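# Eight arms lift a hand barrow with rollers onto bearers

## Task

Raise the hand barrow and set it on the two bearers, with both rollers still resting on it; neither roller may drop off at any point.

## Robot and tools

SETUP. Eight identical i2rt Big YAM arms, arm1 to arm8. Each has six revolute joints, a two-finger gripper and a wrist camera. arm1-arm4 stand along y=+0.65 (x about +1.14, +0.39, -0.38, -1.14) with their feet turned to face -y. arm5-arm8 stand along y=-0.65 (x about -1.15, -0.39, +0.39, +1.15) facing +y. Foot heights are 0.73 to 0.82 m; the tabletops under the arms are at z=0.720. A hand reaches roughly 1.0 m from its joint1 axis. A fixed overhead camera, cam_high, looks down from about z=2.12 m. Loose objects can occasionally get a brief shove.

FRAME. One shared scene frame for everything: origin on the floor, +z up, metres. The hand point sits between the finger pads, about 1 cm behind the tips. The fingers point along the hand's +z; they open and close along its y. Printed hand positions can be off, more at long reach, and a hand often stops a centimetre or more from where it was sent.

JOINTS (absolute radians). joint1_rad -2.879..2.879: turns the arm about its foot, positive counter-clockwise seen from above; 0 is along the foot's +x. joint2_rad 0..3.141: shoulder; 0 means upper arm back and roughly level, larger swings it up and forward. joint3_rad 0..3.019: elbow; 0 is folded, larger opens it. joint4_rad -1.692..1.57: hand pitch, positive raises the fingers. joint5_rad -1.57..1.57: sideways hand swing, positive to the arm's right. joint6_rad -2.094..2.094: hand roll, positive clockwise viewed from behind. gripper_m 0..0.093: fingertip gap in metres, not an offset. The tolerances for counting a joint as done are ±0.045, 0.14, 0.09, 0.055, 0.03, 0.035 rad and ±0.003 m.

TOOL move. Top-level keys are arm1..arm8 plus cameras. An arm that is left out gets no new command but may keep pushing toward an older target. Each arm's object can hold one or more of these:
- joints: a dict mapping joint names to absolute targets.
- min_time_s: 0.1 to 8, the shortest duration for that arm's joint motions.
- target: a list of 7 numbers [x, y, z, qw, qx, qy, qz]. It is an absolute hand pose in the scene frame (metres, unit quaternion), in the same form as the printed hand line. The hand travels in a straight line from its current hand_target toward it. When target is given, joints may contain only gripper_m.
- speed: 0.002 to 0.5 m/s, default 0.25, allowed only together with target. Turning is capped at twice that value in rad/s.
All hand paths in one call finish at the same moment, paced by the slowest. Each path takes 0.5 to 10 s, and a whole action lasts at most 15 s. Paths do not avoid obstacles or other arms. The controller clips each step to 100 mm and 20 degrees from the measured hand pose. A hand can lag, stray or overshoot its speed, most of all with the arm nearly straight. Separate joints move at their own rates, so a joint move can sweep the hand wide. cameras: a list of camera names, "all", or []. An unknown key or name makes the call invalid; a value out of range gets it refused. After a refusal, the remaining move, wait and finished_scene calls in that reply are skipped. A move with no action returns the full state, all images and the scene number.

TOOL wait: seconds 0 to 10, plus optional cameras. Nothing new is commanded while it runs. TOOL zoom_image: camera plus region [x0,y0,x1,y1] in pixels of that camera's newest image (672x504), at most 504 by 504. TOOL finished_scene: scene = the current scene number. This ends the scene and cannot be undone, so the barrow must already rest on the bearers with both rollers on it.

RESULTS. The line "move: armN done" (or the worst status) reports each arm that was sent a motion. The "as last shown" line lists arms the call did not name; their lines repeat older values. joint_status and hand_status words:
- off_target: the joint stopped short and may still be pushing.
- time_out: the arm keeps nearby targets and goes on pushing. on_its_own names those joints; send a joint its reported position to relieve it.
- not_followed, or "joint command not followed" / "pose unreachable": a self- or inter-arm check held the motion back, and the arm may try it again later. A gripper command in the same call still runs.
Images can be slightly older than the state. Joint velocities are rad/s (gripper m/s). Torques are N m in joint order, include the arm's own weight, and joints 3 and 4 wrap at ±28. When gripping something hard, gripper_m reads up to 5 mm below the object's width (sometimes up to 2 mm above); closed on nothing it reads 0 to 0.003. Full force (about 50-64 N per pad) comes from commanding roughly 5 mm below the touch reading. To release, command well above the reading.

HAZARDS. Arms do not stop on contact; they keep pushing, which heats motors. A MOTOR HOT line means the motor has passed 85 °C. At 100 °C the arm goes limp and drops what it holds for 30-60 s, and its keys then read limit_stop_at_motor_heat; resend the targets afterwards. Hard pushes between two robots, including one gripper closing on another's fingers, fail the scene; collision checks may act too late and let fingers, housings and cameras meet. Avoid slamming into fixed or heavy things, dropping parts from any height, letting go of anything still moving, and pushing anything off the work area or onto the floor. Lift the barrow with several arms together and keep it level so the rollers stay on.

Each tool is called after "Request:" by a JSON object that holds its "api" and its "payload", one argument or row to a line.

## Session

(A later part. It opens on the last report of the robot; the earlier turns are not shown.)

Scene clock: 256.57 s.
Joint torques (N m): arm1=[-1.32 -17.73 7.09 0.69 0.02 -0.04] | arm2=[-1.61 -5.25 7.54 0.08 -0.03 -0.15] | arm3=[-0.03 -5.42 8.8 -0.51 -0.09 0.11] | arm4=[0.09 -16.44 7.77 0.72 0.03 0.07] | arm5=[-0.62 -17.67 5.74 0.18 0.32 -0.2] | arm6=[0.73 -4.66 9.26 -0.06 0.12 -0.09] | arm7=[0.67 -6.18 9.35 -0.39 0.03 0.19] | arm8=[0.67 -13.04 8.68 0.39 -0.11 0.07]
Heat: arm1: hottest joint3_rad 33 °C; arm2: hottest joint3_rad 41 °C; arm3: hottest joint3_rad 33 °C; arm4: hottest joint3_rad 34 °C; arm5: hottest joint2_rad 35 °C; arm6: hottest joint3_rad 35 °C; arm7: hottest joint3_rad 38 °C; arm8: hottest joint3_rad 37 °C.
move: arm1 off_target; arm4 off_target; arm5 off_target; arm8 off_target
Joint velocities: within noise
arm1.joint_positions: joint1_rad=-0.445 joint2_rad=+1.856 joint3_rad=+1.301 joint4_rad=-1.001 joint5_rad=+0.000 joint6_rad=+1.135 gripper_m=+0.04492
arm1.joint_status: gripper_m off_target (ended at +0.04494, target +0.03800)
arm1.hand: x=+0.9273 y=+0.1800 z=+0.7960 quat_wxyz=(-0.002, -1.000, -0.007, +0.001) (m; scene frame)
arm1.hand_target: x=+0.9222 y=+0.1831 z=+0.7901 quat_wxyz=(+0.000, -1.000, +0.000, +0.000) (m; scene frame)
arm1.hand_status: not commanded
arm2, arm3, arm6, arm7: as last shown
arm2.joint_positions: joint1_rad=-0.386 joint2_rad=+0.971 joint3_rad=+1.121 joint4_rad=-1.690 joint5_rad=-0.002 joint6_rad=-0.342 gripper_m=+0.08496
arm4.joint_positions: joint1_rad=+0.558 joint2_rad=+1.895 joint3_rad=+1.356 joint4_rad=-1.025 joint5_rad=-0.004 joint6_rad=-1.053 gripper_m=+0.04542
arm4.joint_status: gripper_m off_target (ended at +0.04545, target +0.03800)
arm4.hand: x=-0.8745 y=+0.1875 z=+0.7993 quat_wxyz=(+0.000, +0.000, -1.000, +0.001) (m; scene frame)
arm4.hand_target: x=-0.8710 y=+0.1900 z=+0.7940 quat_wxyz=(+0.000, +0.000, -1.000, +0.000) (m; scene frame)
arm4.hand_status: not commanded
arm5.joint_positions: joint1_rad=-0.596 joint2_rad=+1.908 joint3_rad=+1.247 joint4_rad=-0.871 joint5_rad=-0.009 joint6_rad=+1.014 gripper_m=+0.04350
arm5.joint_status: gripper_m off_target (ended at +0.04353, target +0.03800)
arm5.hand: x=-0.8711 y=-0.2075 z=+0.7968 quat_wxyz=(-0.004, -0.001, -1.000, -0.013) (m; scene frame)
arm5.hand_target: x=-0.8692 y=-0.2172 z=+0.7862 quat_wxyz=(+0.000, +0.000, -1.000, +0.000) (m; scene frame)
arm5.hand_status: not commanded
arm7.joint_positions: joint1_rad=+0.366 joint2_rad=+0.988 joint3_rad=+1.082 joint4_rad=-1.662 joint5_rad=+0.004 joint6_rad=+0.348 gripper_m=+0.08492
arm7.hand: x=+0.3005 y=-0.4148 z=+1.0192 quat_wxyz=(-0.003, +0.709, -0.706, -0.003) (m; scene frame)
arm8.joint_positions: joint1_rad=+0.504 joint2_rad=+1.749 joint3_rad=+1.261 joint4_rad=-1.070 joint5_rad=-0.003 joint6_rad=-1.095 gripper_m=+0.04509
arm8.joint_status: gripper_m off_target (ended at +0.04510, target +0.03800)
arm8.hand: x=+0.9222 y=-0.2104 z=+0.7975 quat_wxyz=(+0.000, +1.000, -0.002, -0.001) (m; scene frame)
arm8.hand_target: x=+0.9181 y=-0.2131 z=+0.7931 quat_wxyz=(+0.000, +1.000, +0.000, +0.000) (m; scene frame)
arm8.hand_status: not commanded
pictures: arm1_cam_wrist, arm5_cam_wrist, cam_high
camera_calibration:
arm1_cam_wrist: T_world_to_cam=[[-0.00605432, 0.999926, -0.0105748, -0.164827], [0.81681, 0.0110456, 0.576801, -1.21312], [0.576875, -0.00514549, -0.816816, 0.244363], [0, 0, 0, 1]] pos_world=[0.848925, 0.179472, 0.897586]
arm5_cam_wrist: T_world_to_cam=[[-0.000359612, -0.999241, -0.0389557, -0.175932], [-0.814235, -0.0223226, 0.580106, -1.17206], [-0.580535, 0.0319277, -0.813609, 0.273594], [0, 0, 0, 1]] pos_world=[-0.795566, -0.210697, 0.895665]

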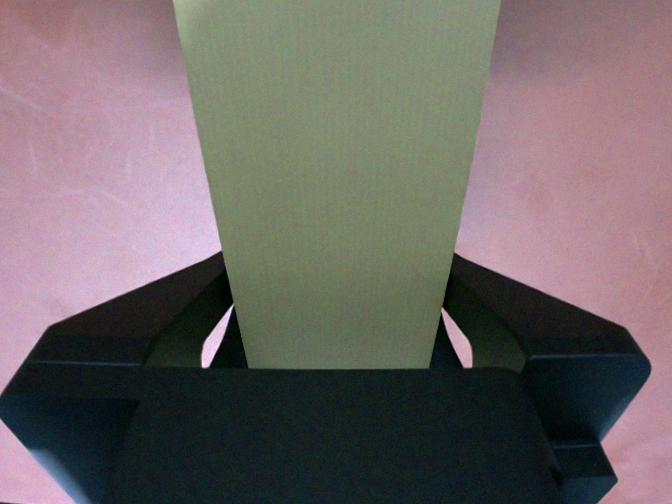

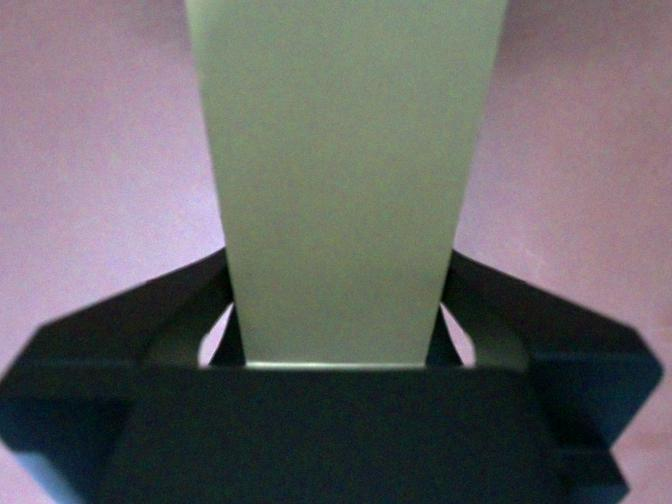

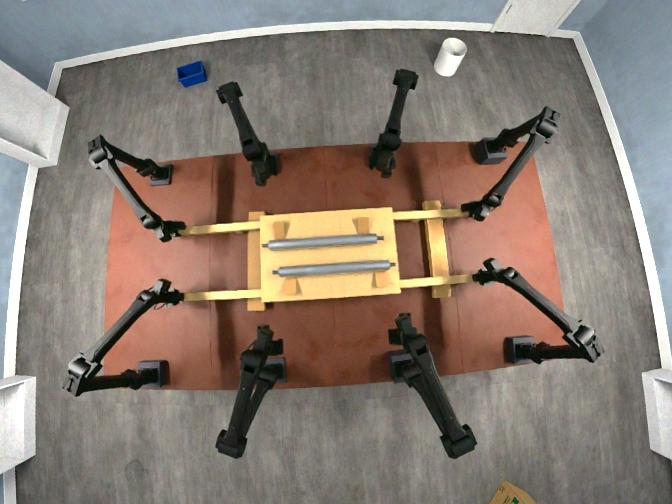

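Request:
{"api": "move", "payload": {
  "arm1": {"target": [0.927, 0.180, 0.821, 0, 1, 0, 0], "speed": 0.05},
  "arm4": {"target": [-0.874, 0.188, 0.824, 0, 0, 1, 0], "speed": 0.05},
  "arm5": {"target": [-0.871, -0.2075, 0.822, 0, 0, 1, 0], "speed": 0.05},
  "arm8": {"target": [0.922, -0.2104, 0.8225, 0, 1, 0, 0], "speed": 0.05},
  "cameras": ["cam_high"]
}}

Scene clock: 260.40 s.
Joint torques (N m): arm1=[-0.5 -20.72 9.78 -2.03 0.01 0.05] | arm2=[-1.61 -5.25 7.53 0.08 -0.03 -0.16] | arm3=[-0.09 -5.48 8.8 -0.53 -0.08 0.11] | arm4=[-0.44 -19.25 10.48 -1.37 0.03 0] | arm5=[0.26 -21.54 9.01 -2.67 0.33 -0.08] | arm6=[0.79 -4.66 9.24 -0.08 0.12 -0.08] | arm7=[0.79 -6.01 9.31 -0.39 0.04 0.21] | arm8=[-0.09 -15.74 11.92 -1.83 -0.11 -0.03]
Heat: arm1: hottest joint3_rad 33 °C; arm2: hottest joint3_rad 40 °C; arm3: hottest joint3_rad 33 °C; arm4: hottest joint3_rad 34 °C; arm5: hottest joint2_rad 36 °C; arm6: hottest joint3_rad 35 °C; arm7: hottest joint3_rad 38 °C; arm8: hottest joint3_rad 37 °C.
move: arm1 off_target; arm4 off_target; arm5 off_target; arm8 off_target
Joint velocities: within noise
arm1.joint_positions: joint1_rad=-0.445 joint2_rad=+1.856 joint3_rad=+1.301 joint4_rad=-1.009 joint5_rad=+0.000 joint6_rad=+1.135 gripper_m=+0.04492
arm1.joint_status: not commanded
arm1.hand: x=+0.9280 y=+0.1814 z=+0.7962 quat_wxyz=(+0.001, -1.000, -0.007, +0.000) (m; scene frame)
arm1.hand_target: x=+0.9272 y=+0.1802 z=+0.8204 quat_wxyz=(-0.001, -1.000, +0.000, +0.000) (m; scene frame)
arm1.hand_status: off_target (0.025 m and 0.8 deg from the pose sent, 0.025 m and 0.8 deg at the start)
arm2, arm3, arm6, arm7: as last shown
arm4.joint_positions: joint1_rad=+0.558 joint2_rad=+1.895 joint3_rad=+1.356 joint4_rad=-1.033 joint5_rad=-0.004 joint6_rad=-1.053 gripper_m=+0.04542
arm4.joint_status: not commanded
arm4.hand: x=-0.8756 y=+0.1894 z=+0.7993 quat_wxyz=(+0.002, +0.000, -1.000, -0.003) (m; scene frame)
arm4.hand_target: x=-0.8741 y=+0.1881 z=+0.8234 quat_wxyz=(+0.000, +0.000, -1.000, +0.000) (m; scene frame)
arm4.hand_status: off_target (0.025 m and 0.4 deg from the pose sent, 0.025 m and 0.1 deg at the start)
arm5.joint_positions: joint1_rad=-0.595 joint2_rad=+1.909 joint3_rad=+1.252 joint4_rad=-0.881 joint5_rad=-0.009 joint6_rad=+1.015 gripper_m=+0.04350
arm5.joint_status: not commanded
arm5.hand: x=-0.8714 y=-0.2075 z=+0.7979 quat_wxyz=(-0.002, -0.001, -1.000, -0.011) (m; scene frame)
arm5.hand_target: x=-0.8711 y=-0.2075 z=+0.8215 quat_wxyz=(-0.001, +0.000, -1.000, -0.001) (m; scene frame)
arm5.hand_status: off_target (0.024 m and 1.2 deg from the pose sent, 0.025 m and 1.6 deg at the start)
arm8.joint_positions: joint1_rad=+0.504 joint2_rad=+1.749 joint3_rad=+1.261 joint4_rad=-1.082 joint5_rad=-0.003 joint6_rad=-1.096 gripper_m=+0.04509
arm8.joint_status: not commanded
arm8.hand: x=+0.9235 y=-0.2130 z=+0.7975 quat_wxyz=(+0.006, +1.000, -0.002, +0.001) (m; scene frame)
arm8.hand_target: x=+0.9221 y=-0.2107 z=+0.8220 quat_wxyz=(+0.000, +1.000, +0.000, +0.000) (m; scene frame)
arm8.hand_status: off_target (0.025 m and 0.7 deg from the pose sent, 0.025 m and 0.3 deg at the start)
pictures: cam_high

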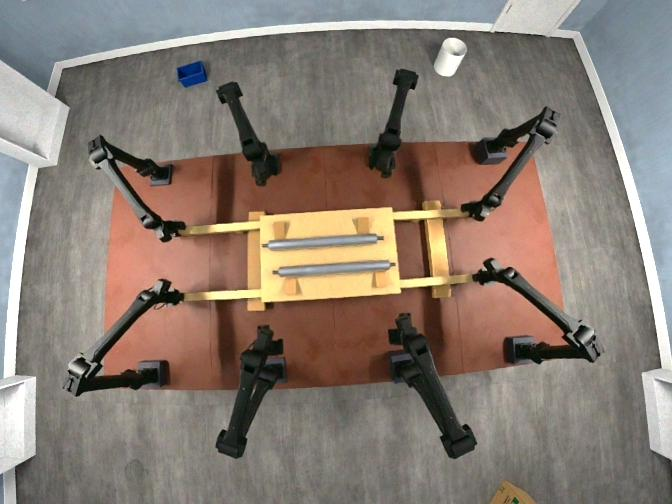

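Request:
{"api": "move", "payload": {
  "arm1": {"target": [0.927, 0.180, 0.841, 0, 1, 0, 0], "speed": 0.05},
  "arm4": {"target": [-0.874, 0.188, 0.844, 0, 0, 1, 0], "speed": 0.05},
  "arm5": {"target": [-0.871, -0.2075, 0.842, 0, 0, 1, 0], "speed": 0.05},
  "arm8": {"target": [0.922, -0.2104, 0.8425, 0, 1, 0, 0], "speed": 0.05},
  "cameras": ["cam_high"]
}}

Scene clock: 265.60 s.
Joint torques (N m): arm1=[-0.62 -22.59 11.25 -3.62 0.02 0.06] | arm2=[-1.61 -5.25 7.54 0.09 -0.03 -0.16] | arm3=[-0.03 -5.42 8.81 -0.51 -0.08 0.11] | arm4=[-0.44 -21.07 12.03 -2.7 0.01 0] | arm5=[0.32 -23.94 9.76 -3.82 0.38 -0.08] | arm6=[0.79 -4.78 9.24 -0.09 0.12 -0.08] | arm7=[0.44 -5.95 9.26 -0.38 0.02 0.2] | arm8=[-0.03 -17.44 13.67 -3.23 -0.13 -0.03]
Heat: arm1: hottest joint2_rad 33 °C; arm2: hottest joint3_rad 40 °C; arm3: hottest joint3_rad 33 °C; arm4: hottest joint3_rad 34 °C; arm5: hottest joint2_rad 36 °C; arm6: hottest joint3_rad 35 °C; arm7: hottest joint3_rad 38 °C; arm8: hottest joint3_rad 38 °C.
move: arm1 off_target; arm4 off_target; arm5 off_target; arm8 off_target
Joint velocities: within noise
arm1.joint_positions: joint1_rad=-0.445 joint2_rad=+1.856 joint3_rad=+1.304 joint4_rad=-1.013 joint5_rad=+0.000 joint6_rad=+1.135 gripper_m=+0.04492
arm1.joint_status: not commanded
arm1.hand: x=+0.9279 y=+0.1810 z=+0.7973 quat_wxyz=(+0.001, -1.000, -0.007, +0.000) (m; scene frame)
arm1.hand_target: x=+0.9273 y=+0.1803 z=+0.8392 quat_wxyz=(-0.001, -1.000, +0.000, +0.001) (m; scene frame)
arm1.hand_status: off_target (0.044 m and 0.8 deg from the pose sent, 0.045 m and 0.8 deg at the start)
arm2, arm3, arm6, arm7: as last shown
arm4.joint_positions: joint1_rad=+0.558 joint2_rad=+1.894 joint3_rad=+1.358 joint4_rad=-1.038 joint5_rad=-0.004 joint6_rad=-1.053 gripper_m=+0.04542
arm4.joint_status: not commanded
arm4.hand: x=-0.8757 y=+0.1894 z=+0.8004 quat_wxyz=(+0.002, +0.000, -1.000, -0.003) (m; scene frame)
arm4.hand_target: x=-0.8743 y=+0.1883 z=+0.8423 quat_wxyz=(-0.001, +0.000, -1.000, +0.001) (m; scene frame)
arm4.hand_status: off_target (0.044 m and 0.5 deg from the pose sent, 0.045 m and 0.4 deg at the start)
arm5.joint_positions: joint1_rad=-0.595 joint2_rad=+1.911 joint3_rad=+1.257 joint4_rad=-0.890 joint5_rad=-0.010 joint6_rad=+1.015 gripper_m=+0.04350
arm5.joint_status: not commanded
arm5.hand: x=-0.8715 y=-0.2073 z=+0.7986 quat_wxyz=(+0.000, -0.001, -1.000, -0.009) (m; scene frame)
arm5.hand_target: x=-0.8712 y=-0.2076 z=+0.8401 quat_wxyz=(-0.001, +0.000, -1.000, -0.002) (m; scene frame)
arm5.hand_status: off_target (0.043 m and 1.0 deg from the pose sent, 0.044 m and 1.2 deg at the start)
arm8.joint_positions: joint1_rad=+0.504 joint2_rad=+1.749 joint3_rad=+1.266 joint4_rad=-1.089 joint5_rad=-0.001 joint6_rad=-1.096 gripper_m=+0.04509
arm8.joint_status: not commanded
arm8.hand: x=+0.9236 y=-0.2128 z=+0.7990 quat_wxyz=(+0.007, +1.000, -0.002, +0.003) (m; scene frame)
arm8.hand_target: x=+0.9223 y=-0.2110 z=+0.8408 quat_wxyz=(-0.001, +1.000, +0.000, -0.001) (m; scene frame)
arm8.hand_status: off_target (0.044 m and 0.8 deg from the pose sent, 0.045 m and 0.7 deg at the start)
pictures: cam_high

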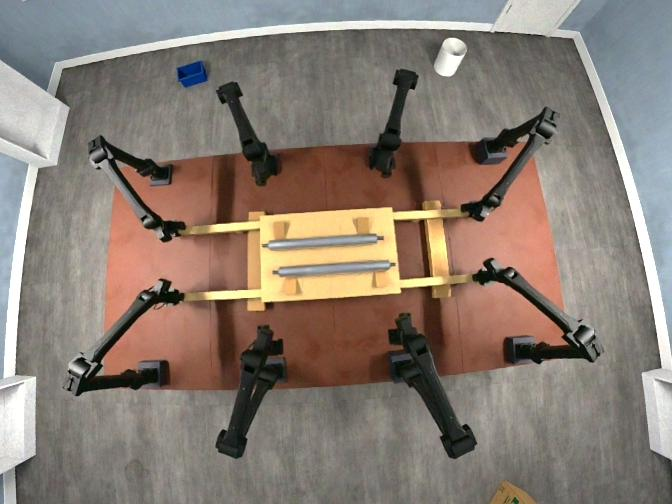

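Request:
{"api": "move", "payload": {
  "arm1": {"target": [0.927, 0.180, 0.861, 0, 1, 0, 0], "speed": 0.05},
  "arm4": {"target": [-0.874, 0.188, 0.864, 0, 0, 1, 0], "speed": 0.05},
  "arm5": {"target": [-0.871, -0.2075, 0.862, 0, 0, 1, 0], "speed": 0.05},
  "arm8": {"target": [0.922, -0.2104, 0.8625, 0, 1, 0, 0], "speed": 0.05},
  "cameras": ["cam_high"]
}}

Scene clock: 268.03 s.
Joint torques (N m): arm1=[-0.85 -24.82 12.1 -4.75 0.06 0.06] | arm2=[-1.61 -5.19 7.53 0.08 -0.02 -0.16] | arm3=[-0.03 -5.48 8.8 -0.51 -0.08 0.11] | arm4=[-0.44 -22.71 13.16 -3.62 -0.22 -0.01] | arm5=[0.21 -26.23 9.98 -4.19 0.58 -0.08] | arm6=[0.73 -4.66 9.26 -0.1 0.12 -0.09] | arm7=[0.62 -6.48 9.29 -0.46 0.03 0.19] | arm8=[-0.03 -18.96 14.63 -3.78 -0.25 -0.04]
Heat: arm1: hottest joint2_rad 33 °C; arm2: hottest joint3_rad 40 °C; arm3: hottest joint3_rad 33 °C; arm4: hottest joint3_rad 34 °C; arm5: hottest joint2_rad 36 °C; arm6: hottest joint3_rad 35 °C; arm7: hottest joint3_rad 38 °C; arm8: hottest joint3_rad 38 °C.
move: arm1 off_target; arm4 off_target; arm5 off_target; arm8 off_target
Joint velocities: within noise
arm1.joint_positions: joint1_rad=-0.445 joint2_rad=+1.856 joint3_rad=+1.316 joint4_rad=-1.027 joint5_rad=-0.001 joint6_rad=+1.135 gripper_m=+0.04492
arm1.joint_status: not commanded
arm1.hand: x=+0.9273 y=+0.1794 z=+0.8010 quat_wxyz=(+0.002, -1.000, -0.007, -0.001) (m; scene frame)
arm1.hand_target: x=+0.9273 y=+0.1805 z=+0.8575 quat_wxyz=(-0.002, -1.000, +0.000, +0.001) (m; scene frame)
arm1.hand_status: off_target (0.060 m and 0.8 deg from the pose sent, 0.064 m and 0.8 deg at the start)
arm2, arm3, arm6, arm7: as last shown
arm4.joint_positions: joint1_rad=+0.558 joint2_rad=+1.894 joint3_rad=+1.367 joint4_rad=-1.054 joint5_rad=+0.003 joint6_rad=-1.053 gripper_m=+0.04542
arm4.joint_status: not commanded
arm4.hand: x=-0.8766 y=+0.1887 z=+0.8034 quat_wxyz=(+0.007, +0.000, -1.000, -0.005) (m; scene frame)
arm4.hand_target: x=-0.8745 y=+0.1886 z=+0.8607 quat_wxyz=(-0.001, +0.000, -1.000, +0.002) (m; scene frame)
arm4.hand_status: off_target (0.061 m and 1.0 deg from the pose sent, 0.064 m and 0.5 deg at the start)
arm5.joint_positions: joint1_rad=-0.595 joint2_rad=+1.911 joint3_rad=+1.271 joint4_rad=-0.923 joint5_rad=-0.015 joint6_rad=+1.015 gripper_m=+0.04350
arm5.joint_status: not commanded
arm5.hand: x=-0.8730 y=-0.2080 z=+0.8029 quat_wxyz=(+0.007, -0.001, -1.000, -0.002) (m; scene frame)
arm5.hand_target: x=-0.8714 y=-0.2078 z=+0.8582 quat_wxyz=(-0.001, +0.000, -1.000, -0.002) (m; scene frame)
arm5.hand_status: off_target (0.059 m and 0.9 deg from the pose sent, 0.063 m and 1.0 deg at the start)
arm8.joint_positions: joint1_rad=+0.504 joint2_rad=+1.749 joint3_rad=+1.281 joint4_rad=-1.119 joint5_rad=+0.002 joint6_rad=-1.094 gripper_m=+0.04509
arm8.joint_status: not commanded
arm8.hand: x=+0.9245 y=-0.2134 z=+0.8043 quat_wxyz=(+0.013, +1.000, -0.003, +0.007) (m; scene frame)
arm8.hand_target: x=+0.9226 y=-0.2115 z=+0.8594 quat_wxyz=(-0.002, +1.000, +0.000, -0.001) (m; scene frame)
arm8.hand_status: off_target (0.058 m and 1.7 deg from the pose sent, 0.064 m and 0.9 deg at the start)
pictures: cam_high

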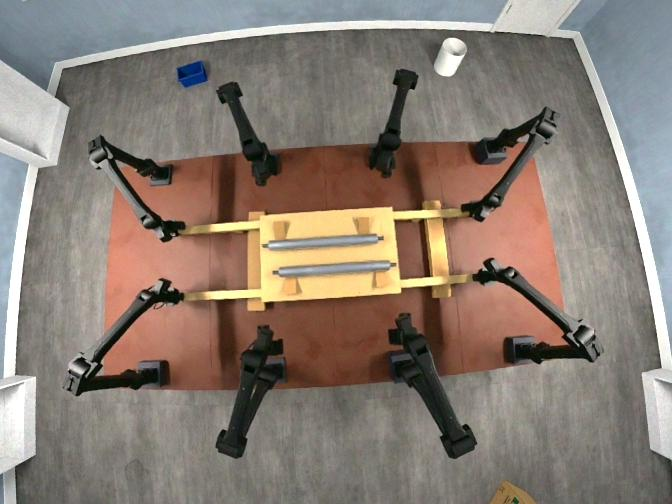

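Request:
{"api": "move", "payload": {
  "arm1": {"target": [0.927, 0.180, 0.881, 0, 1, 0, 0], "speed": 0.05},
  "arm4": {"target": [-0.874, 0.188, 0.884, 0, 0, 1, 0], "speed": 0.05},
  "arm5": {"target": [-0.871, -0.2075, 0.882, 0, 0, 1, 0], "speed": 0.05},
  "arm8": {"target": [0.922, -0.2104, 0.8825, 0, 1, 0, 0], "speed": 0.05},
  "cameras": ["cam_high", "arm1_cam_wrist", "arm4_cam_wrist"]
}}

Scene clock: 271.57 s.
Joint torques (N m): arm1=[-0.85 -26.05 12.37 -5.26 0.2 0.04] | arm2=[-1.55 -5.25 7.53 0.08 -0.03 -0.16] | arm3=[-0.03 -5.42 8.8 -0.51 -0.08 0.11] | arm4=[-0.5 -24.23 13.63 -4.05 -0.44 -0.01] | arm5=[0.21 -27.81 10.33 -4.36 0.87 -0.09] | arm6=[0.73 -4.72 9.25 -0.1 0.12 -0.08] | arm7=[0.85 -5.95 9.35 -0.4 0.03 0.2] | arm8=[-0.38 -19.96 15.62 -4.01 -0.41 -0.07]
Heat: arm1: hottest joint2_rad 33 °C; arm2: hottest joint3_rad 40 °C; arm3: hottest joint3_rad 33 °C; arm4: hottest joint3_rad 35 °C; arm5: hottest joint2_rad 36 °C; arm6: hottest joint3_rad 35 °C; arm7: hottest joint3_rad 38 °C; arm8: hottest joint3_rad 39 °C.
move: arm1 off_target; arm4 off_target; arm5 off_target; arm8 off_target
Joint velocities: within noise
arm1.joint_positions: joint1_rad=-0.445 joint2_rad=+1.855 joint3_rad=+1.339 joint4_rad=-1.060 joint5_rad=-0.005 joint6_rad=+1.135 gripper_m=+0.04492
arm1.joint_status: not commanded
arm1.hand: x=+0.9271 y=+0.1771 z=+0.8091 quat_wxyz=(+0.005, -1.000, -0.007, -0.005) (m; scene frame)
arm1.hand_target: x=+0.9274 y=+0.1804 z=+0.8759 quat_wxyz=(-0.003, -1.000, +0.000, +0.001) (m; scene frame)
arm1.hand_status: off_target (0.072 m and 1.1 deg from the pose sent, 0.080 m and 0.8 deg at the start)
arm2, arm3, arm6, arm7: as last shown
arm4.joint_positions: joint1_rad=+0.558 joint2_rad=+1.894 joint3_rad=+1.388 joint4_rad=-1.085 joint5_rad=+0.009 joint6_rad=-1.053 gripper_m=+0.04542
arm4.joint_status: not commanded
arm4.hand: x=-0.8768 y=+0.1871 z=+0.8103 quat_wxyz=(+0.012, +0.000, -1.000, -0.008) (m; scene frame)
arm4.hand_target: x=-0.8747 y=+0.1888 z=+0.8790 quat_wxyz=(-0.001, +0.000, -1.000, +0.002) (m; scene frame)
arm4.hand_status: off_target (0.074 m and 1.6 deg from the pose sent, 0.081 m and 1.0 deg at the start)
arm5.joint_positions: joint1_rad=-0.595 joint2_rad=+1.906 joint3_rad=+1.287 joint4_rad=-0.965 joint5_rad=-0.022 joint6_rad=+1.016 gripper_m=+0.04350
arm5.joint_status: not commanded
arm5.hand: x=-0.8750 y=-0.2090 z=+0.8104 quat_wxyz=(+0.016, -0.002, -1.000, +0.005) (m; scene frame)
arm5.hand_target: x=-0.8717 y=-0.2080 z=+0.8766 quat_wxyz=(-0.001, +0.000, -1.000, -0.002) (m; scene frame)
arm5.hand_status: off_target (0.072 m and 1.9 deg from the pose sent, 0.079 m and 0.9 deg at the start)
arm8.joint_positions: joint1_rad=+0.509 joint2_rad=+1.744 joint3_rad=+1.300 joint4_rad=-1.162 joint5_rad=+0.007 joint6_rad=-1.091 gripper_m=+0.04509
arm8.joint_status: not commanded
arm8.hand: x=+0.9243 y=-0.2159 z=+0.8135 quat_wxyz=(+0.020, +1.000, -0.002, +0.014) (m; scene frame)
arm8.hand_target: x=+0.9228 y=-0.2122 z=+0.8785 quat_wxyz=(-0.002, +1.000, +0.000, -0.001) (m; scene frame)
arm8.hand_status: off_target (0.069 m and 2.7 deg from the pose sent, 0.078 m and 1.7 deg at the start)
pictures: arm1_cam_wrist, arm4_cam_wrist, cam_high
camera_calibration:
arm1_cam_wrist: T_world_to_cam=[[-0.00603206, 0.999972, 0.0044482, -0.17407], [0.809214, 0.00226793, 0.587509, -1.2205], [0.587483, 0.00714344, -0.809205, 0.236939], [0, 0, 0, 1]] pos_world=[0.847398, 0.17514, 0.909562]
arm4_cam_wrist: T_world_to_cam=[[-0.0214275, -0.9996, -0.0184371, 0.186502], [-0.803093, 0.00622551, 0.595821, -1.18292], [-0.595468, 0.0275737, -0.802905, 0.250505], [0, 0, 0, 1]] pos_world=[-0.796834, 0.186885, 0.909382]

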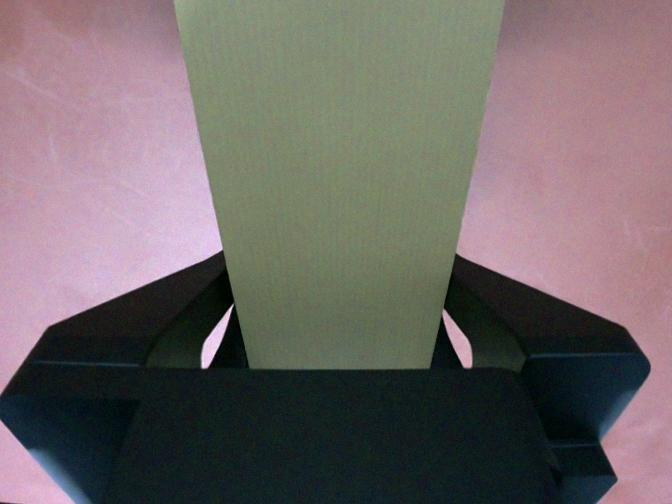

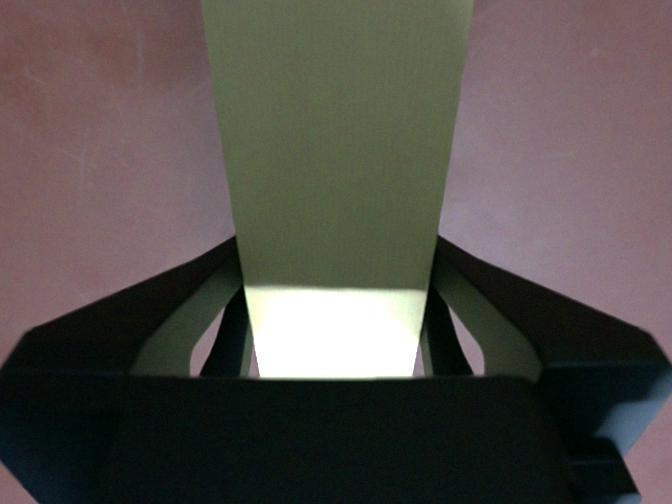

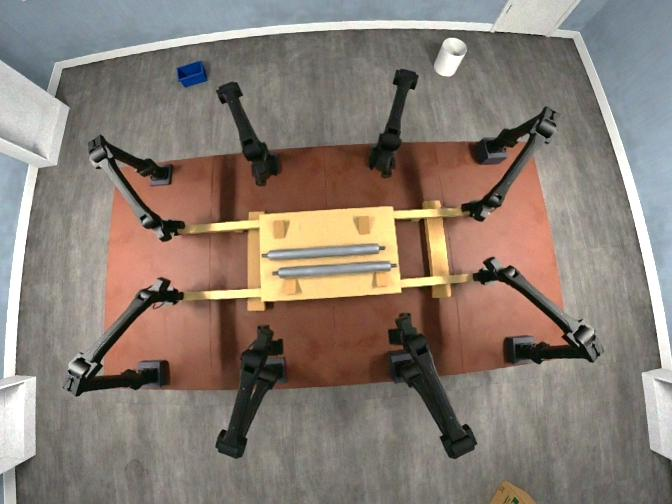

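Request:
{"api": "move", "payload": {
  "arm1": {"target": [0.927, 0.182, 0.903, 0, 1, 0, 0], "speed": 0.05},
  "arm4": {"target": [-0.874, 0.190, 0.908, 0, 0, 1, 0], "speed": 0.05},
  "arm5": {"target": [-0.871, -0.2065, 0.901, 0, 0, 1, 0], "speed": 0.05},
  "arm8": {"target": [0.922, -0.209, 0.900, 0, 1, 0, 0], "speed": 0.05},
  "cameras": ["cam_high"]
}}

Scene clock: 277.90 s.
Joint torques (N m): arm1=[-0.62 -25.7 13.22 -5.34 0.21 0.08] | arm2=[-1.61 -5.19 7.53 0.06 -0.02 -0.16] | arm3=[-0.03 -5.42 8.83 -0.53 -0.08 0.11] | arm4=[-0.38 -24.41 14.39 -4.18 -0.51 0] | arm5=[0.32 -27.34 11.11 -4.29 0.95 -0.08] | arm6=[0.73 -4.78 9.26 -0.06 0.11 -0.09] | arm7=[0.5 -6.01 9.31 -0.44 0.02 0.18] | arm8=[-0.5 -19.37 16.25 -3.92 -0.43 -0.09]
Heat: arm1: hottest joint2_rad 34 °C; arm2: hottest joint3_rad 40 °C; arm3: hottest joint3_rad 33 °C; arm4: hottest joint3_rad 37 °C; arm5: hottest joint2_rad 36 °C; arm6: hottest joint3_rad 35 °C; arm7: hottest joint3_rad 38 °C; arm8: hottest joint3_rad 40 °C.
move: arm1 off_target; arm4 off_target; arm5 off_target; arm8 off_target
Joint velocities: within noise
arm1.joint_positions: joint1_rad=-0.445 joint2_rad=+1.829 joint3_rad=+1.357 joint4_rad=-1.108 joint5_rad=-0.006 joint6_rad=+1.133 gripper_m=+0.04494
arm1.joint_status: not commanded
arm1.hand: x=+0.9279 y=+0.1786 z=+0.8287 quat_wxyz=(+0.007, -1.000, -0.008, -0.006) (m; scene frame)
arm1.hand_target: x=+0.9276 y=+0.1828 z=+0.8977 quat_wxyz=(-0.003, -1.000, +0.000, +0.001) (m; scene frame)
arm1.hand_status: off_target (0.074 m and 1.3 deg from the pose sent, 0.094 m and 1.1 deg at the start)
arm2, arm3, arm6, arm7: as last shown
arm4.joint_positions: joint1_rad=+0.558 joint2_rad=+1.874 joint3_rad=+1.411 joint4_rad=-1.137 joint5_rad=+0.011 joint6_rad=-1.053 gripper_m=+0.04542
arm4.joint_status: not commanded
arm4.hand: x=-0.8776 y=+0.1879 z=+0.8288 quat_wxyz=(+0.015, +0.000, -1.000, -0.011) (m; scene frame)
arm4.hand_target: x=-0.8750 y=+0.1911 z=+0.9024 quat_wxyz=(-0.001, +0.000, -1.000, +0.002) (m; scene frame)
arm4.hand_status: off_target (0.079 m and 2.1 deg from the pose sent, 0.098 m and 1.7 deg at the start)
arm5.joint_positions: joint1_rad=-0.595 joint2_rad=+1.881 joint3_rad=+1.306 joint4_rad=-1.013 joint5_rad=-0.025 joint6_rad=+1.017 gripper_m=+0.04350
arm5.joint_status: not commanded
arm5.hand: x=-0.8754 y=-0.2087 z=+0.8287 quat_wxyz=(+0.018, -0.002, -1.000, +0.006) (m; scene frame)
arm5.hand_target: x=-0.8718 y=-0.2073 z=+0.8959 quat_wxyz=(-0.001, +0.000, -1.000, -0.002) (m; scene frame)
arm5.hand_status: off_target (0.072 m and 2.2 deg from the pose sent, 0.091 m and 1.9 deg at the start)
arm8.joint_positions: joint1_rad=+0.509 joint2_rad=+1.727 joint3_rad=+1.331 joint4_rad=-1.210 joint5_rad=+0.007 joint6_rad=-1.091 gripper_m=+0.04509
arm8.joint_status: not commanded
arm8.hand: x=+0.9237 y=-0.2146 z=+0.8326 quat_wxyz=(+0.019, +1.000, -0.002, +0.014) (m; scene frame)
arm8.hand_target: x=+0.9230 y=-0.2110 z=+0.8965 quat_wxyz=(-0.002, +1.000, +0.000, -0.001) (m; scene frame)
arm8.hand_status: off_target (0.068 m and 2.8 deg from the pose sent, 0.087 m and 2.8 deg at the start)
pictures: cam_high

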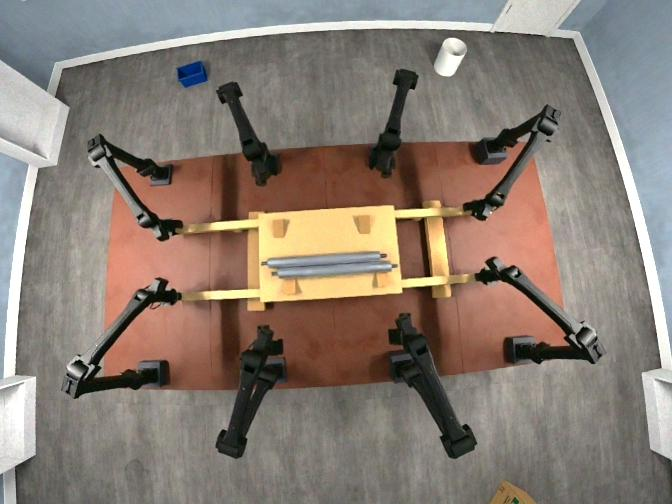

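Request:
{"api": "move", "payload": {
  "arm1": {"target": [0.927, 0.183, 0.937, 0, 1, 0, 0], "speed": 0.06},
  "arm4": {"target": [-0.874, 0.191, 0.945, 0, 0, 1, 0], "speed": 0.06},
  "arm5": {"target": [-0.871, -0.2065, 0.939, 0, 0, 1, 0], "speed": 0.06},
  "arm8": {"target": [0.922, -0.209, 0.9365, 0, 1, 0, 0], "speed": 0.06},
  "cameras": ["cam_high", "arm1_cam_wrist", "arm4_cam_wrist", "arm5_cam_wrist", "arm8_cam_wrist"]
}}

Scene clock: 283.67 s.
Joint torques (N m): arm1=[-0.79 -25.64 14.2 -5.01 0.3 0.1] | arm2=[-1.61 -5.25 7.54 0.06 -0.03 -0.15] | arm3=[-0.03 -5.48 8.81 -0.53 -0.08 0.11] | arm4=[-0.44 -24.29 15.64 -4.18 -0.63 0] | arm5=[0.26 -26.99 12.29 -4.25 1.08 -0.08] | arm6=[0.67 -4.78 9.25 -0.1 0.12 -0.09] | arm7=[0.38 -6.07 9.37 -0.44 0.02 0.2] | arm8=[-0.56 -19.25 17.46 -3.82 -0.55 -0.09]
Heat: arm1: hottest joint3_rad 35 °C; arm2: hottest joint3_rad 40 °C; arm3: hottest joint3_rad 33 °C; arm4: hottest joint3_rad 38 °C; arm5: hottest joint2_rad 38 °C; arm6: hottest joint3_rad 35 °C; arm7: hottest joint3_rad 38 °C; arm8: hottest joint3_rad 42 °C.
move: arm1 off_target; arm4 off_target; arm5 off_target; arm8 off_target
Joint velocities: within noise
arm1.joint_positions: joint1_rad=-0.445 joint2_rad=+1.799 joint3_rad=+1.404 joint4_rad=-1.199 joint5_rad=-0.008 joint6_rad=+1.129 gripper_m=+0.04518
arm1.joint_status: not commanded
arm1.hand: x=+0.9286 y=+0.1798 z=+0.8600 quat_wxyz=(+0.013, -1.000, -0.009, -0.010) (m; scene frame)
arm1.hand_target: x=+0.9277 y=+0.1844 z=+0.9318 quat_wxyz=(-0.003, -1.000, +0.000, +0.001) (m; scene frame)
arm1.hand_status: off_target (0.077 m and 2.1 deg from the pose sent, 0.108 m and 1.3 deg at the start)
arm2, arm3, arm6, arm7: as last shown
arm4.joint_positions: joint1_rad=+0.560 joint2_rad=+1.844 joint3_rad=+1.460 joint4_rad=-1.226 joint5_rad=+0.014 joint6_rad=-1.052 gripper_m=+0.04542
arm4.joint_status: not commanded
arm4.hand: x=-0.8769 y=+0.1883 z=+0.8617 quat_wxyz=(+0.019, +0.001, -1.000, -0.014) (m; scene frame)
arm4.hand_target: x=-0.8752 y=+0.1927 z=+0.9392 quat_wxyz=(-0.001, +0.000, -1.000, +0.003) (m; scene frame)
arm4.hand_status: off_target (0.083 m and 2.7 deg from the pose sent, 0.116 m and 2.1 deg at the start)
arm5.joint_positions: joint1_rad=-0.595 joint2_rad=+1.840 joint3_rad=+1.348 joint4_rad=-1.107 joint5_rad=-0.028 joint6_rad=+1.017 gripper_m=+0.04350
arm5.joint_status: not commanded
arm5.hand: x=-0.8761 y=-0.2087 z=+0.8632 quat_wxyz=(+0.022, -0.002, -1.000, +0.010) (m; scene frame)
arm5.hand_target: x=-0.8722 y=-0.2078 z=+0.9339 quat_wxyz=(-0.001, +0.000, -1.000, -0.002) (m; scene frame)
arm5.hand_status: off_target (0.076 m and 2.8 deg from the pose sent, 0.110 m and 2.2 deg at the start)
arm8.joint_positions: joint1_rad=+0.509 joint2_rad=+1.704 joint3_rad=+1.390 joint4_rad=-1.305 joint5_rad=+0.011 joint6_rad=-1.091 gripper_m=+0.04509
arm8.joint_status: not commanded
arm8.hand: x=+0.9243 y=-0.2146 z=+0.8647 quat_wxyz=(+0.024, +1.000, -0.002, +0.019) (m; scene frame)
arm8.hand_target: x=+0.9235 y=-0.2117 z=+0.9327 quat_wxyz=(-0.002, +1.000, +0.000, -0.001) (m; scene frame)
arm8.hand_status: off_target (0.072 m and 3.5 deg from the pose sent, 0.104 m and 2.8 deg at the start)
pictures: arm1_cam_wrist, arm4_cam_wrist, arm5_cam_wrist, arm8_cam_wrist, cam_high
camera_calibration:
arm1_cam_wrist: T_world_to_cam=[[-0.0117415, 0.999747, 0.019166, -0.184189], [0.803431, -0.00197839, 0.595395, -1.25231], [0.595283, 0.0223893, -0.803204, 0.262068], [0, 0, 0, 1]] pos_world=[0.847976, 0.175798, 0.959643]
arm4_cam_wrist: T_world_to_cam=[[-0.0197471, -0.999333, -0.0307339, 0.200722], [-0.795073, -0.00294188, 0.606506, -1.21416], [-0.606192, 0.0364124, -0.794484, 0.273288], [0, 0, 0, 1]] pos_world=[-0.795714, 0.187065, 0.959685]
arm5_cam_wrist: T_world_to_cam=[[-0.00367906, -0.999967, 0.00722436, -0.217491], [-0.783233, 0.00737308, 0.621685, -1.21725], [-0.621718, -0.00337114, -0.783234, 0.255045], [0, 0, 0, 1]] pos_world=[-0.795626, -0.207649, 0.958079]
arm8_cam_wrist: T_world_to_cam=[[-0.00869526, 0.99801, -0.0624564, 0.2766], [0.794862, 0.0447952, 0.605135, -1.24516], [0.606728, -0.0443824, -0.79367, 0.241944], [0, 0, 0, 1]] pos_world=[0.845338, -0.209534, 0.962786]

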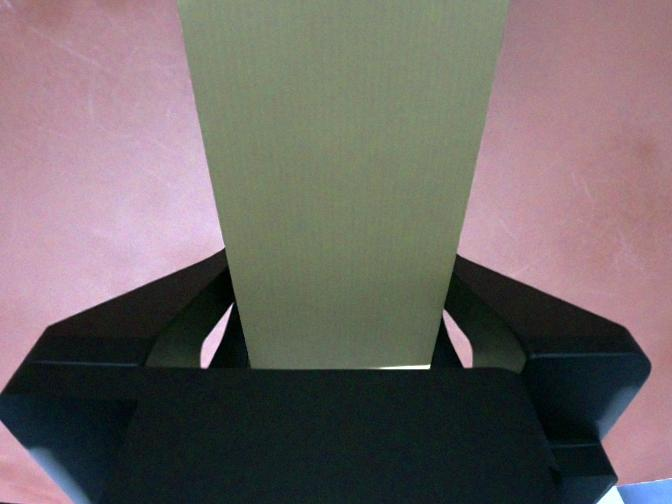

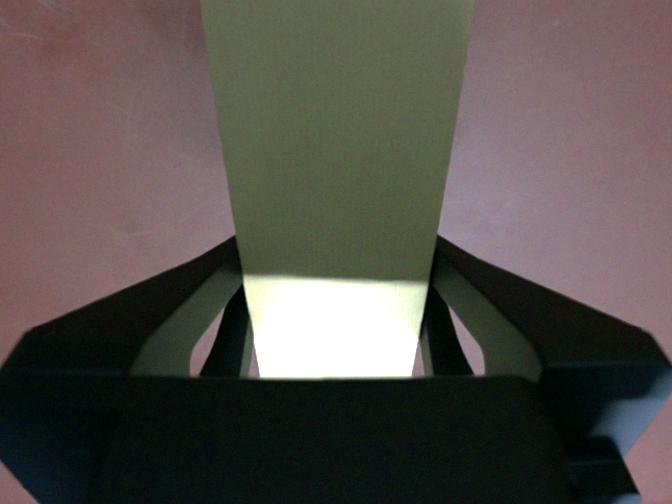

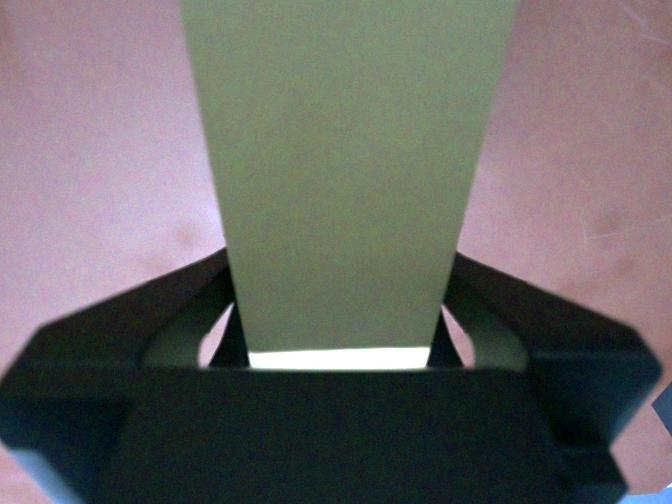

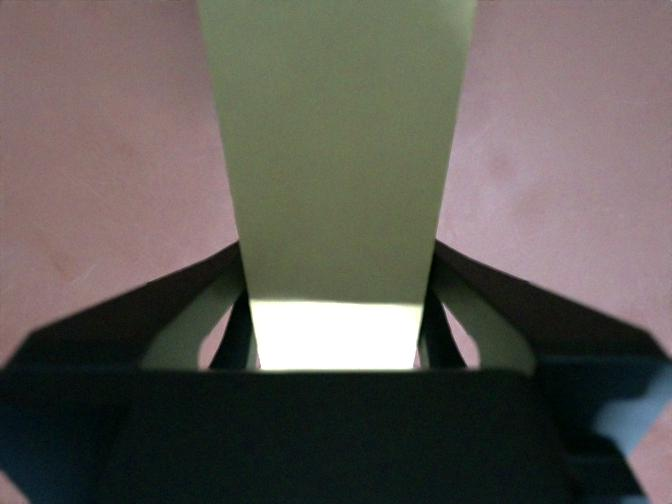

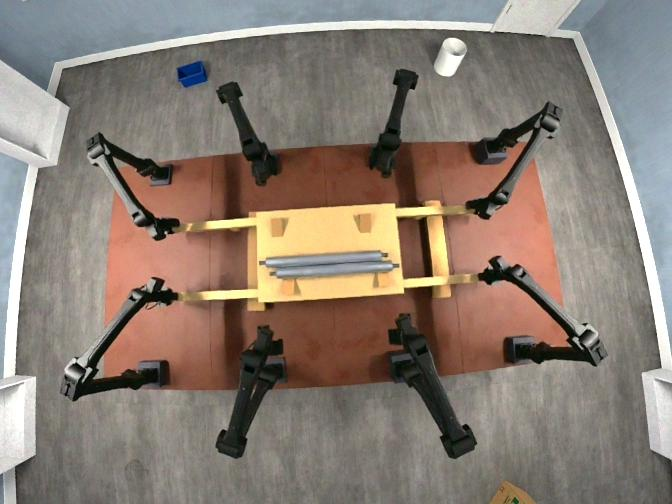

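Request:
{"api": "zoom_image", "payload": {
  "camera": "cam_high",
  "region": [390, 190, 510, 310]
}}

Request:
{"api": "zoom_image", "payload": {
  "camera": "cam_high",
  "region": [160, 190, 280, 320]
}}

Scaled by 4.200 from the camera's 672x504 image, which has a finer 960x720 frame.

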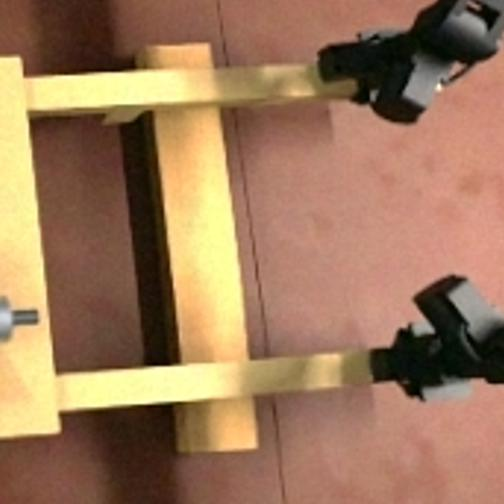

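Scaled by 3.877 from the camera's 672x504 image, which has a finer 960x720 frame.

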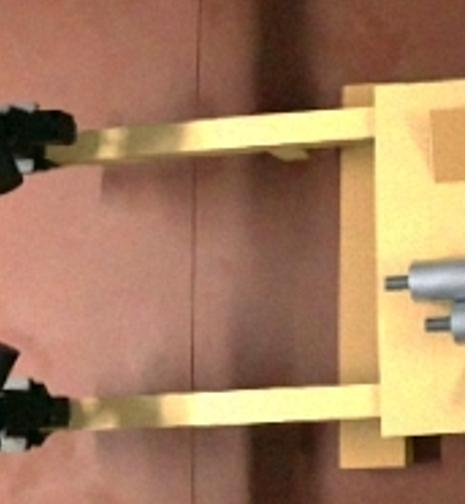

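Request:
{"api": "move", "payload": {
  "arm1": {"target": [0.822, 0.183, 0.935, 0, 1, 0, 0], "speed": 0.06},
  "arm4": {"target": [-0.979, 0.191, 0.943, 0, 0, 1, 0], "speed": 0.06},
  "arm5": {"target": [-0.976, -0.2065, 0.937, 0, 0, 1, 0], "speed": 0.06},
  "arm8": {"target": [0.817, -0.209, 0.935, 0, 1, 0, 0], "speed": 0.06},
  "cameras": ["cam_high", "arm1_cam_wrist", "arm4_cam_wrist", "arm5_cam_wrist", "arm8_cam_wrist"]
}}

Scene clock: 297.03 s.
Joint torques (N m): arm1=[-2.08 -25.41 15.43 -4.49 0.31 -0.07] | arm2=[-1.55 -5.25 7.54 0.08 -0.03 -0.15] | arm3=[-0.03 -5.42 8.81 -0.53 -0.09 0.11] | arm4=[-2.14 -22.59 11.95 -2.66 -0.6 -0.24] | arm5=[1.67 -24.41 9.51 -2.82 1.33 0.1] | arm6=[0.79 -4.84 9.25 -0.08 0.11 -0.09] | arm7=[0.79 -6.36 9.28 -0.4 0.04 0.2] | arm8=[0.79 -18.84 18.74 -3.17 -0.45 0.06]
Heat: arm1: hottest joint3_rad 37 °C; arm2: hottest joint3_rad 39 °C; arm3: hottest joint3_rad 33 °C; arm4: hottest joint3_rad 41 °C; arm5: hottest joint2_rad 40 °C; arm6: hottest joint3_rad 35 °C; arm7: hottest joint3_rad 38 °C; arm8: hottest joint3_rad 45 °C.
move: arm1 off_target; arm4 off_target; arm5 off_target; arm8 off_target
Joint velocities: within noise
arm1.joint_positions: joint1_rad=-0.598 joint2_rad=+1.904 joint3_rad=+1.575 joint4_rad=-1.263 joint5_rad=-0.010 joint6_rad=+0.981 gripper_m=+0.04518
arm1.joint_status: not commanded
arm1.hand: x=+0.8342 y=+0.1792 z=+0.8654 quat_wxyz=(+0.010, -1.000, -0.007, -0.012) (m; scene frame)
arm1.hand_target: x=+0.8238 y=+0.1847 z=+0.9318 quat_wxyz=(-0.002, -1.000, +0.000, +0.002) (m; scene frame)
arm1.hand_status: off_target (0.071 m and 1.9 deg from the pose sent, 0.131 m and 2.2 deg at the start)
arm2.joint_positions: joint1_rad=-0.386 joint2_rad=+0.971 joint3_rad=+1.121 joint4_rad=-1.690 joint5_rad=-0.002 joint6_rad=-0.342 gripper_m=+0.08496
arm2.joint_status: not commanded
arm2.hand: x=+0.3006 y=+0.4139 z=+1.0205 quat_wxyz=(-0.007, -0.708, -0.706, +0.013) (m; scene frame)
arm2.hand_target: x=+0.2999 y=+0.4196 z=+1.0193 quat_wxyz=(-0.004, -0.707, -0.707, +0.009) (m; scene frame)
arm2.hand_status: not commanded
arm3.joint_positions: joint1_rad=+0.266 joint2_rad=+0.972 joint3_rad=+0.882 joint4_rad=-1.468 joint5_rad=+0.011 joint6_rad=+0.314 gripper_m=+0.08494
arm3.joint_status: not commanded
arm3.hand: x=-0.3013 y=+0.4170 z=+1.0184 quat_wxyz=(+0.000, -0.706, -0.708, +0.000) (m; scene frame)
arm3.hand_target: x=-0.3000 y=+0.4200 z=+1.0199 quat_wxyz=(+0.000, -0.707, -0.707, +0.000) (m; scene frame)
arm3.hand_status: not commanded
arm4.joint_positions: joint1_rad=+0.397 joint2_rad=+1.739 joint3_rad=+1.361 joint4_rad=-1.238 joint5_rad=+0.013 joint6_rad=-1.214 gripper_m=+0.04545
arm4.joint_status: not commanded
arm4.hand: x=-0.9688 y=+0.1874 z=+0.8800 quat_wxyz=(+0.017, +0.000, -1.000, -0.020) (m; scene frame)
arm4.hand_target: x=-0.9786 y=+0.1918 z=+0.9384 quat_wxyz=(+0.000, +0.000, -1.000, +0.001) (m; scene frame)
arm4.hand_status: off_target (0.064 m and 3.0 deg from the pose sent, 0.131 m and 2.7 deg at the start)
arm5.joint_positions: joint1_rad=-0.426 joint2_rad=+1.725 joint3_rad=+1.237 joint4_rad=-1.110 joint5_rad=-0.032 joint6_rad=+1.188 gripper_m=+0.04350
arm5.joint_status: not commanded
arm5.hand: x=-0.9700 y=-0.2061 z=+0.8819 quat_wxyz=(+0.023, -0.004, -1.000, +0.012) (m; scene frame)
arm5.hand_target: x=-0.9759 y=-0.2070 z=+0.9332 quat_wxyz=(+0.000, +0.000, -1.000, -0.001) (m; scene frame)
arm5.hand_status: off_target (0.055 m and 3.0 deg from the pose sent, 0.124 m and 2.8 deg at the start)
arm6.joint_positions: joint1_rad=-0.310 joint2_rad=+0.978 joint3_rad=+1.057 joint4_rad=-1.642 joint5_rad=+0.003 joint6_rad=-0.335 gripper_m=+0.08494
arm6.joint_status: not commanded
arm6.hand: x=-0.2982 y=-0.4179 z=+1.0207 quat_wxyz=(-0.004, +0.700, -0.714, -0.003) (m; scene frame)
arm6.hand_target: x=-0.3000 y=-0.4200 z=+1.0201 quat_wxyz=(+0.000, +0.707, -0.707, +0.000) (m; scene frame)
arm6.hand_status: not commanded
arm7.joint_positions: joint1_rad=+0.366 joint2_rad=+0.988 joint3_rad=+1.082 joint4_rad=-1.662 joint5_rad=+0.004 joint6_rad=+0.348 gripper_m=+0.08492
arm7.joint_status: not commanded
arm7.hand: x=+0.3005 y=-0.4148 z=+1.0192 quat_wxyz=(-0.003, +0.709, -0.706, -0.003) (m; scene frame)
arm7.hand_target: x=+0.3000 y=-0.4199 z=+1.0200 quat_wxyz=(+0.000, +0.707, -0.707, +0.000) (m; scene frame)
arm7.hand_status: not commanded
arm8.joint_positions: joint1_rad=+0.664 joint2_rad=+1.820 joint3_rad=+1.568 joint4_rad=-1.368 joint5_rad=+0.009 joint6_rad=-0.936 gripper_m=+0.04509
arm8.joint_status: not commanded
arm8.hand: x=+0.8308 y=-0.2160 z=+0.8711 quat_wxyz=(+0.023, +1.000, -0.001, +0.021) (m; scene frame)
arm8.hand_target: x=+0.8194 y=-0.2119 z=+0.9331 quat_wxyz=(-0.002, +1.000, +0.000, -0.002) (m; scene frame)
arm8.hand_status: off_target (0.066 m and 3.5 deg from the pose sent, 0.128 m and 3.5 deg at the start)
pictures: arm1_cam_wrist, arm4_cam_wrist, arm5_cam_wrist, arm8_cam_wrist, cam_high
camera_calibration:
arm1_cam_wrist: T_world_to_cam=[[-0.00673449, 0.999889, 0.0133066, -0.183968], [0.801578, -0.00255792, 0.597885, -1.18013], [0.597853, 0.0146928, -0.801471, 0.320413], [0, 0, 0, 1]] pos_world=[0.753171, 0.176221, 0.964835]
arm4_cam_wrist: T_world_to_cam=[[-0.0213725, -0.998899, -0.0417601, 0.206612], [-0.796965, -0.00819768, 0.603969, -1.29693], [-0.603647, 0.0461897, -0.795913, 0.234035], [0, 0, 0, 1]] pos_world=[-0.887917, 0.184943, 0.978205]
arm5_cam_wrist: T_world_to_cam=[[-0.0058773, -0.999915, 0.0116772, -0.221469], [-0.782135, 0.0118727, 0.622996, -1.30161], [-0.623081, -0.00547158, -0.782138, 0.208654], [0, 0, 0, 1]] pos_world=[-0.889329, -0.204854, 0.976681]
arm8_cam_wrist: T_world_to_cam=[[-0.00940898, 0.998187, -0.0594495, 0.275619], [0.792265, 0.0437152, 0.608609, -1.17579], [0.610105, -0.0413734, -0.79124, 0.299287], [0, 0, 0, 1]] pos_world=[0.751533, -0.211337, 0.96879]

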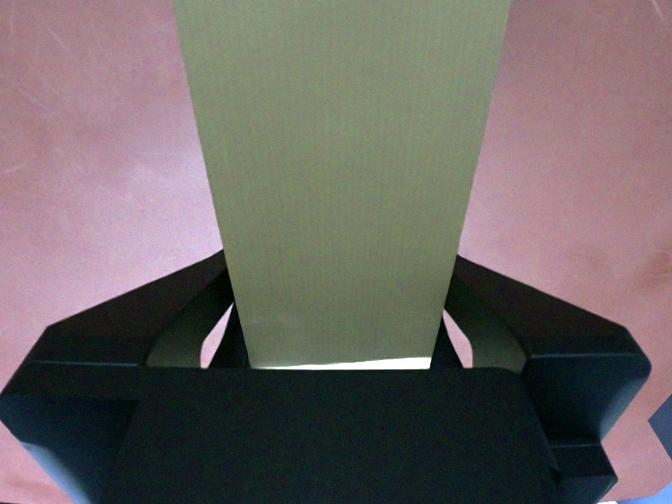

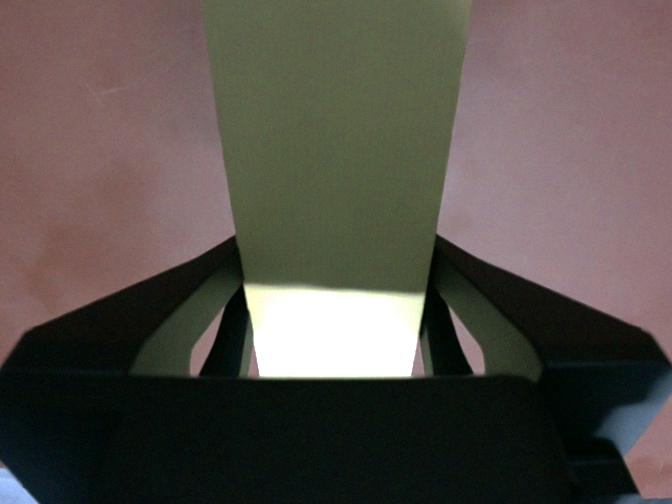

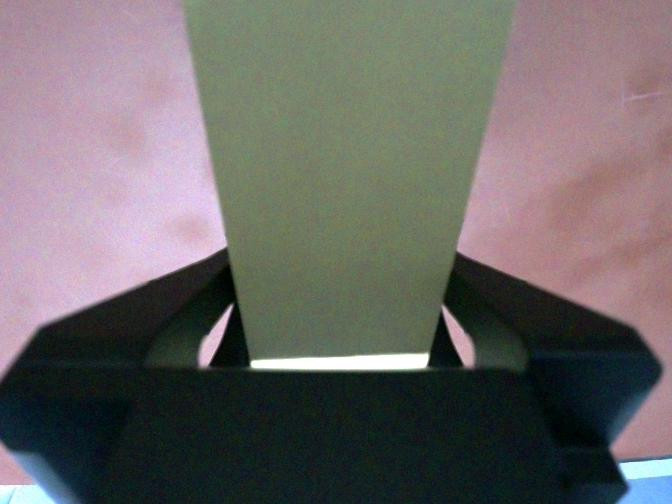

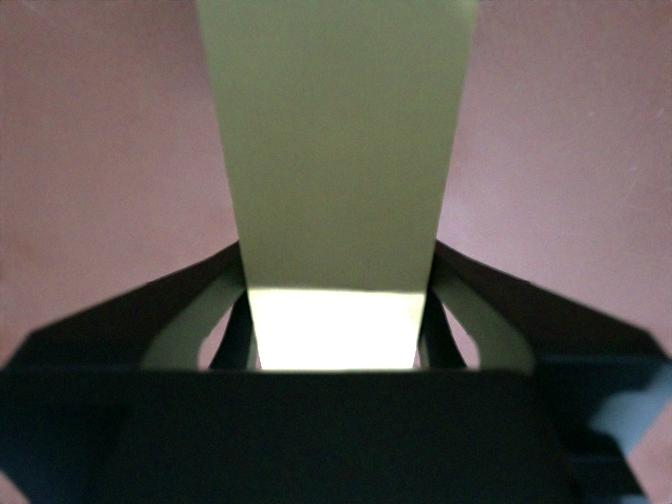

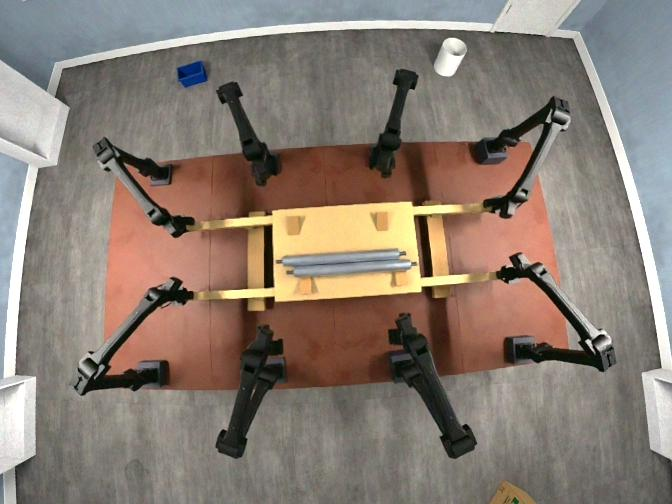

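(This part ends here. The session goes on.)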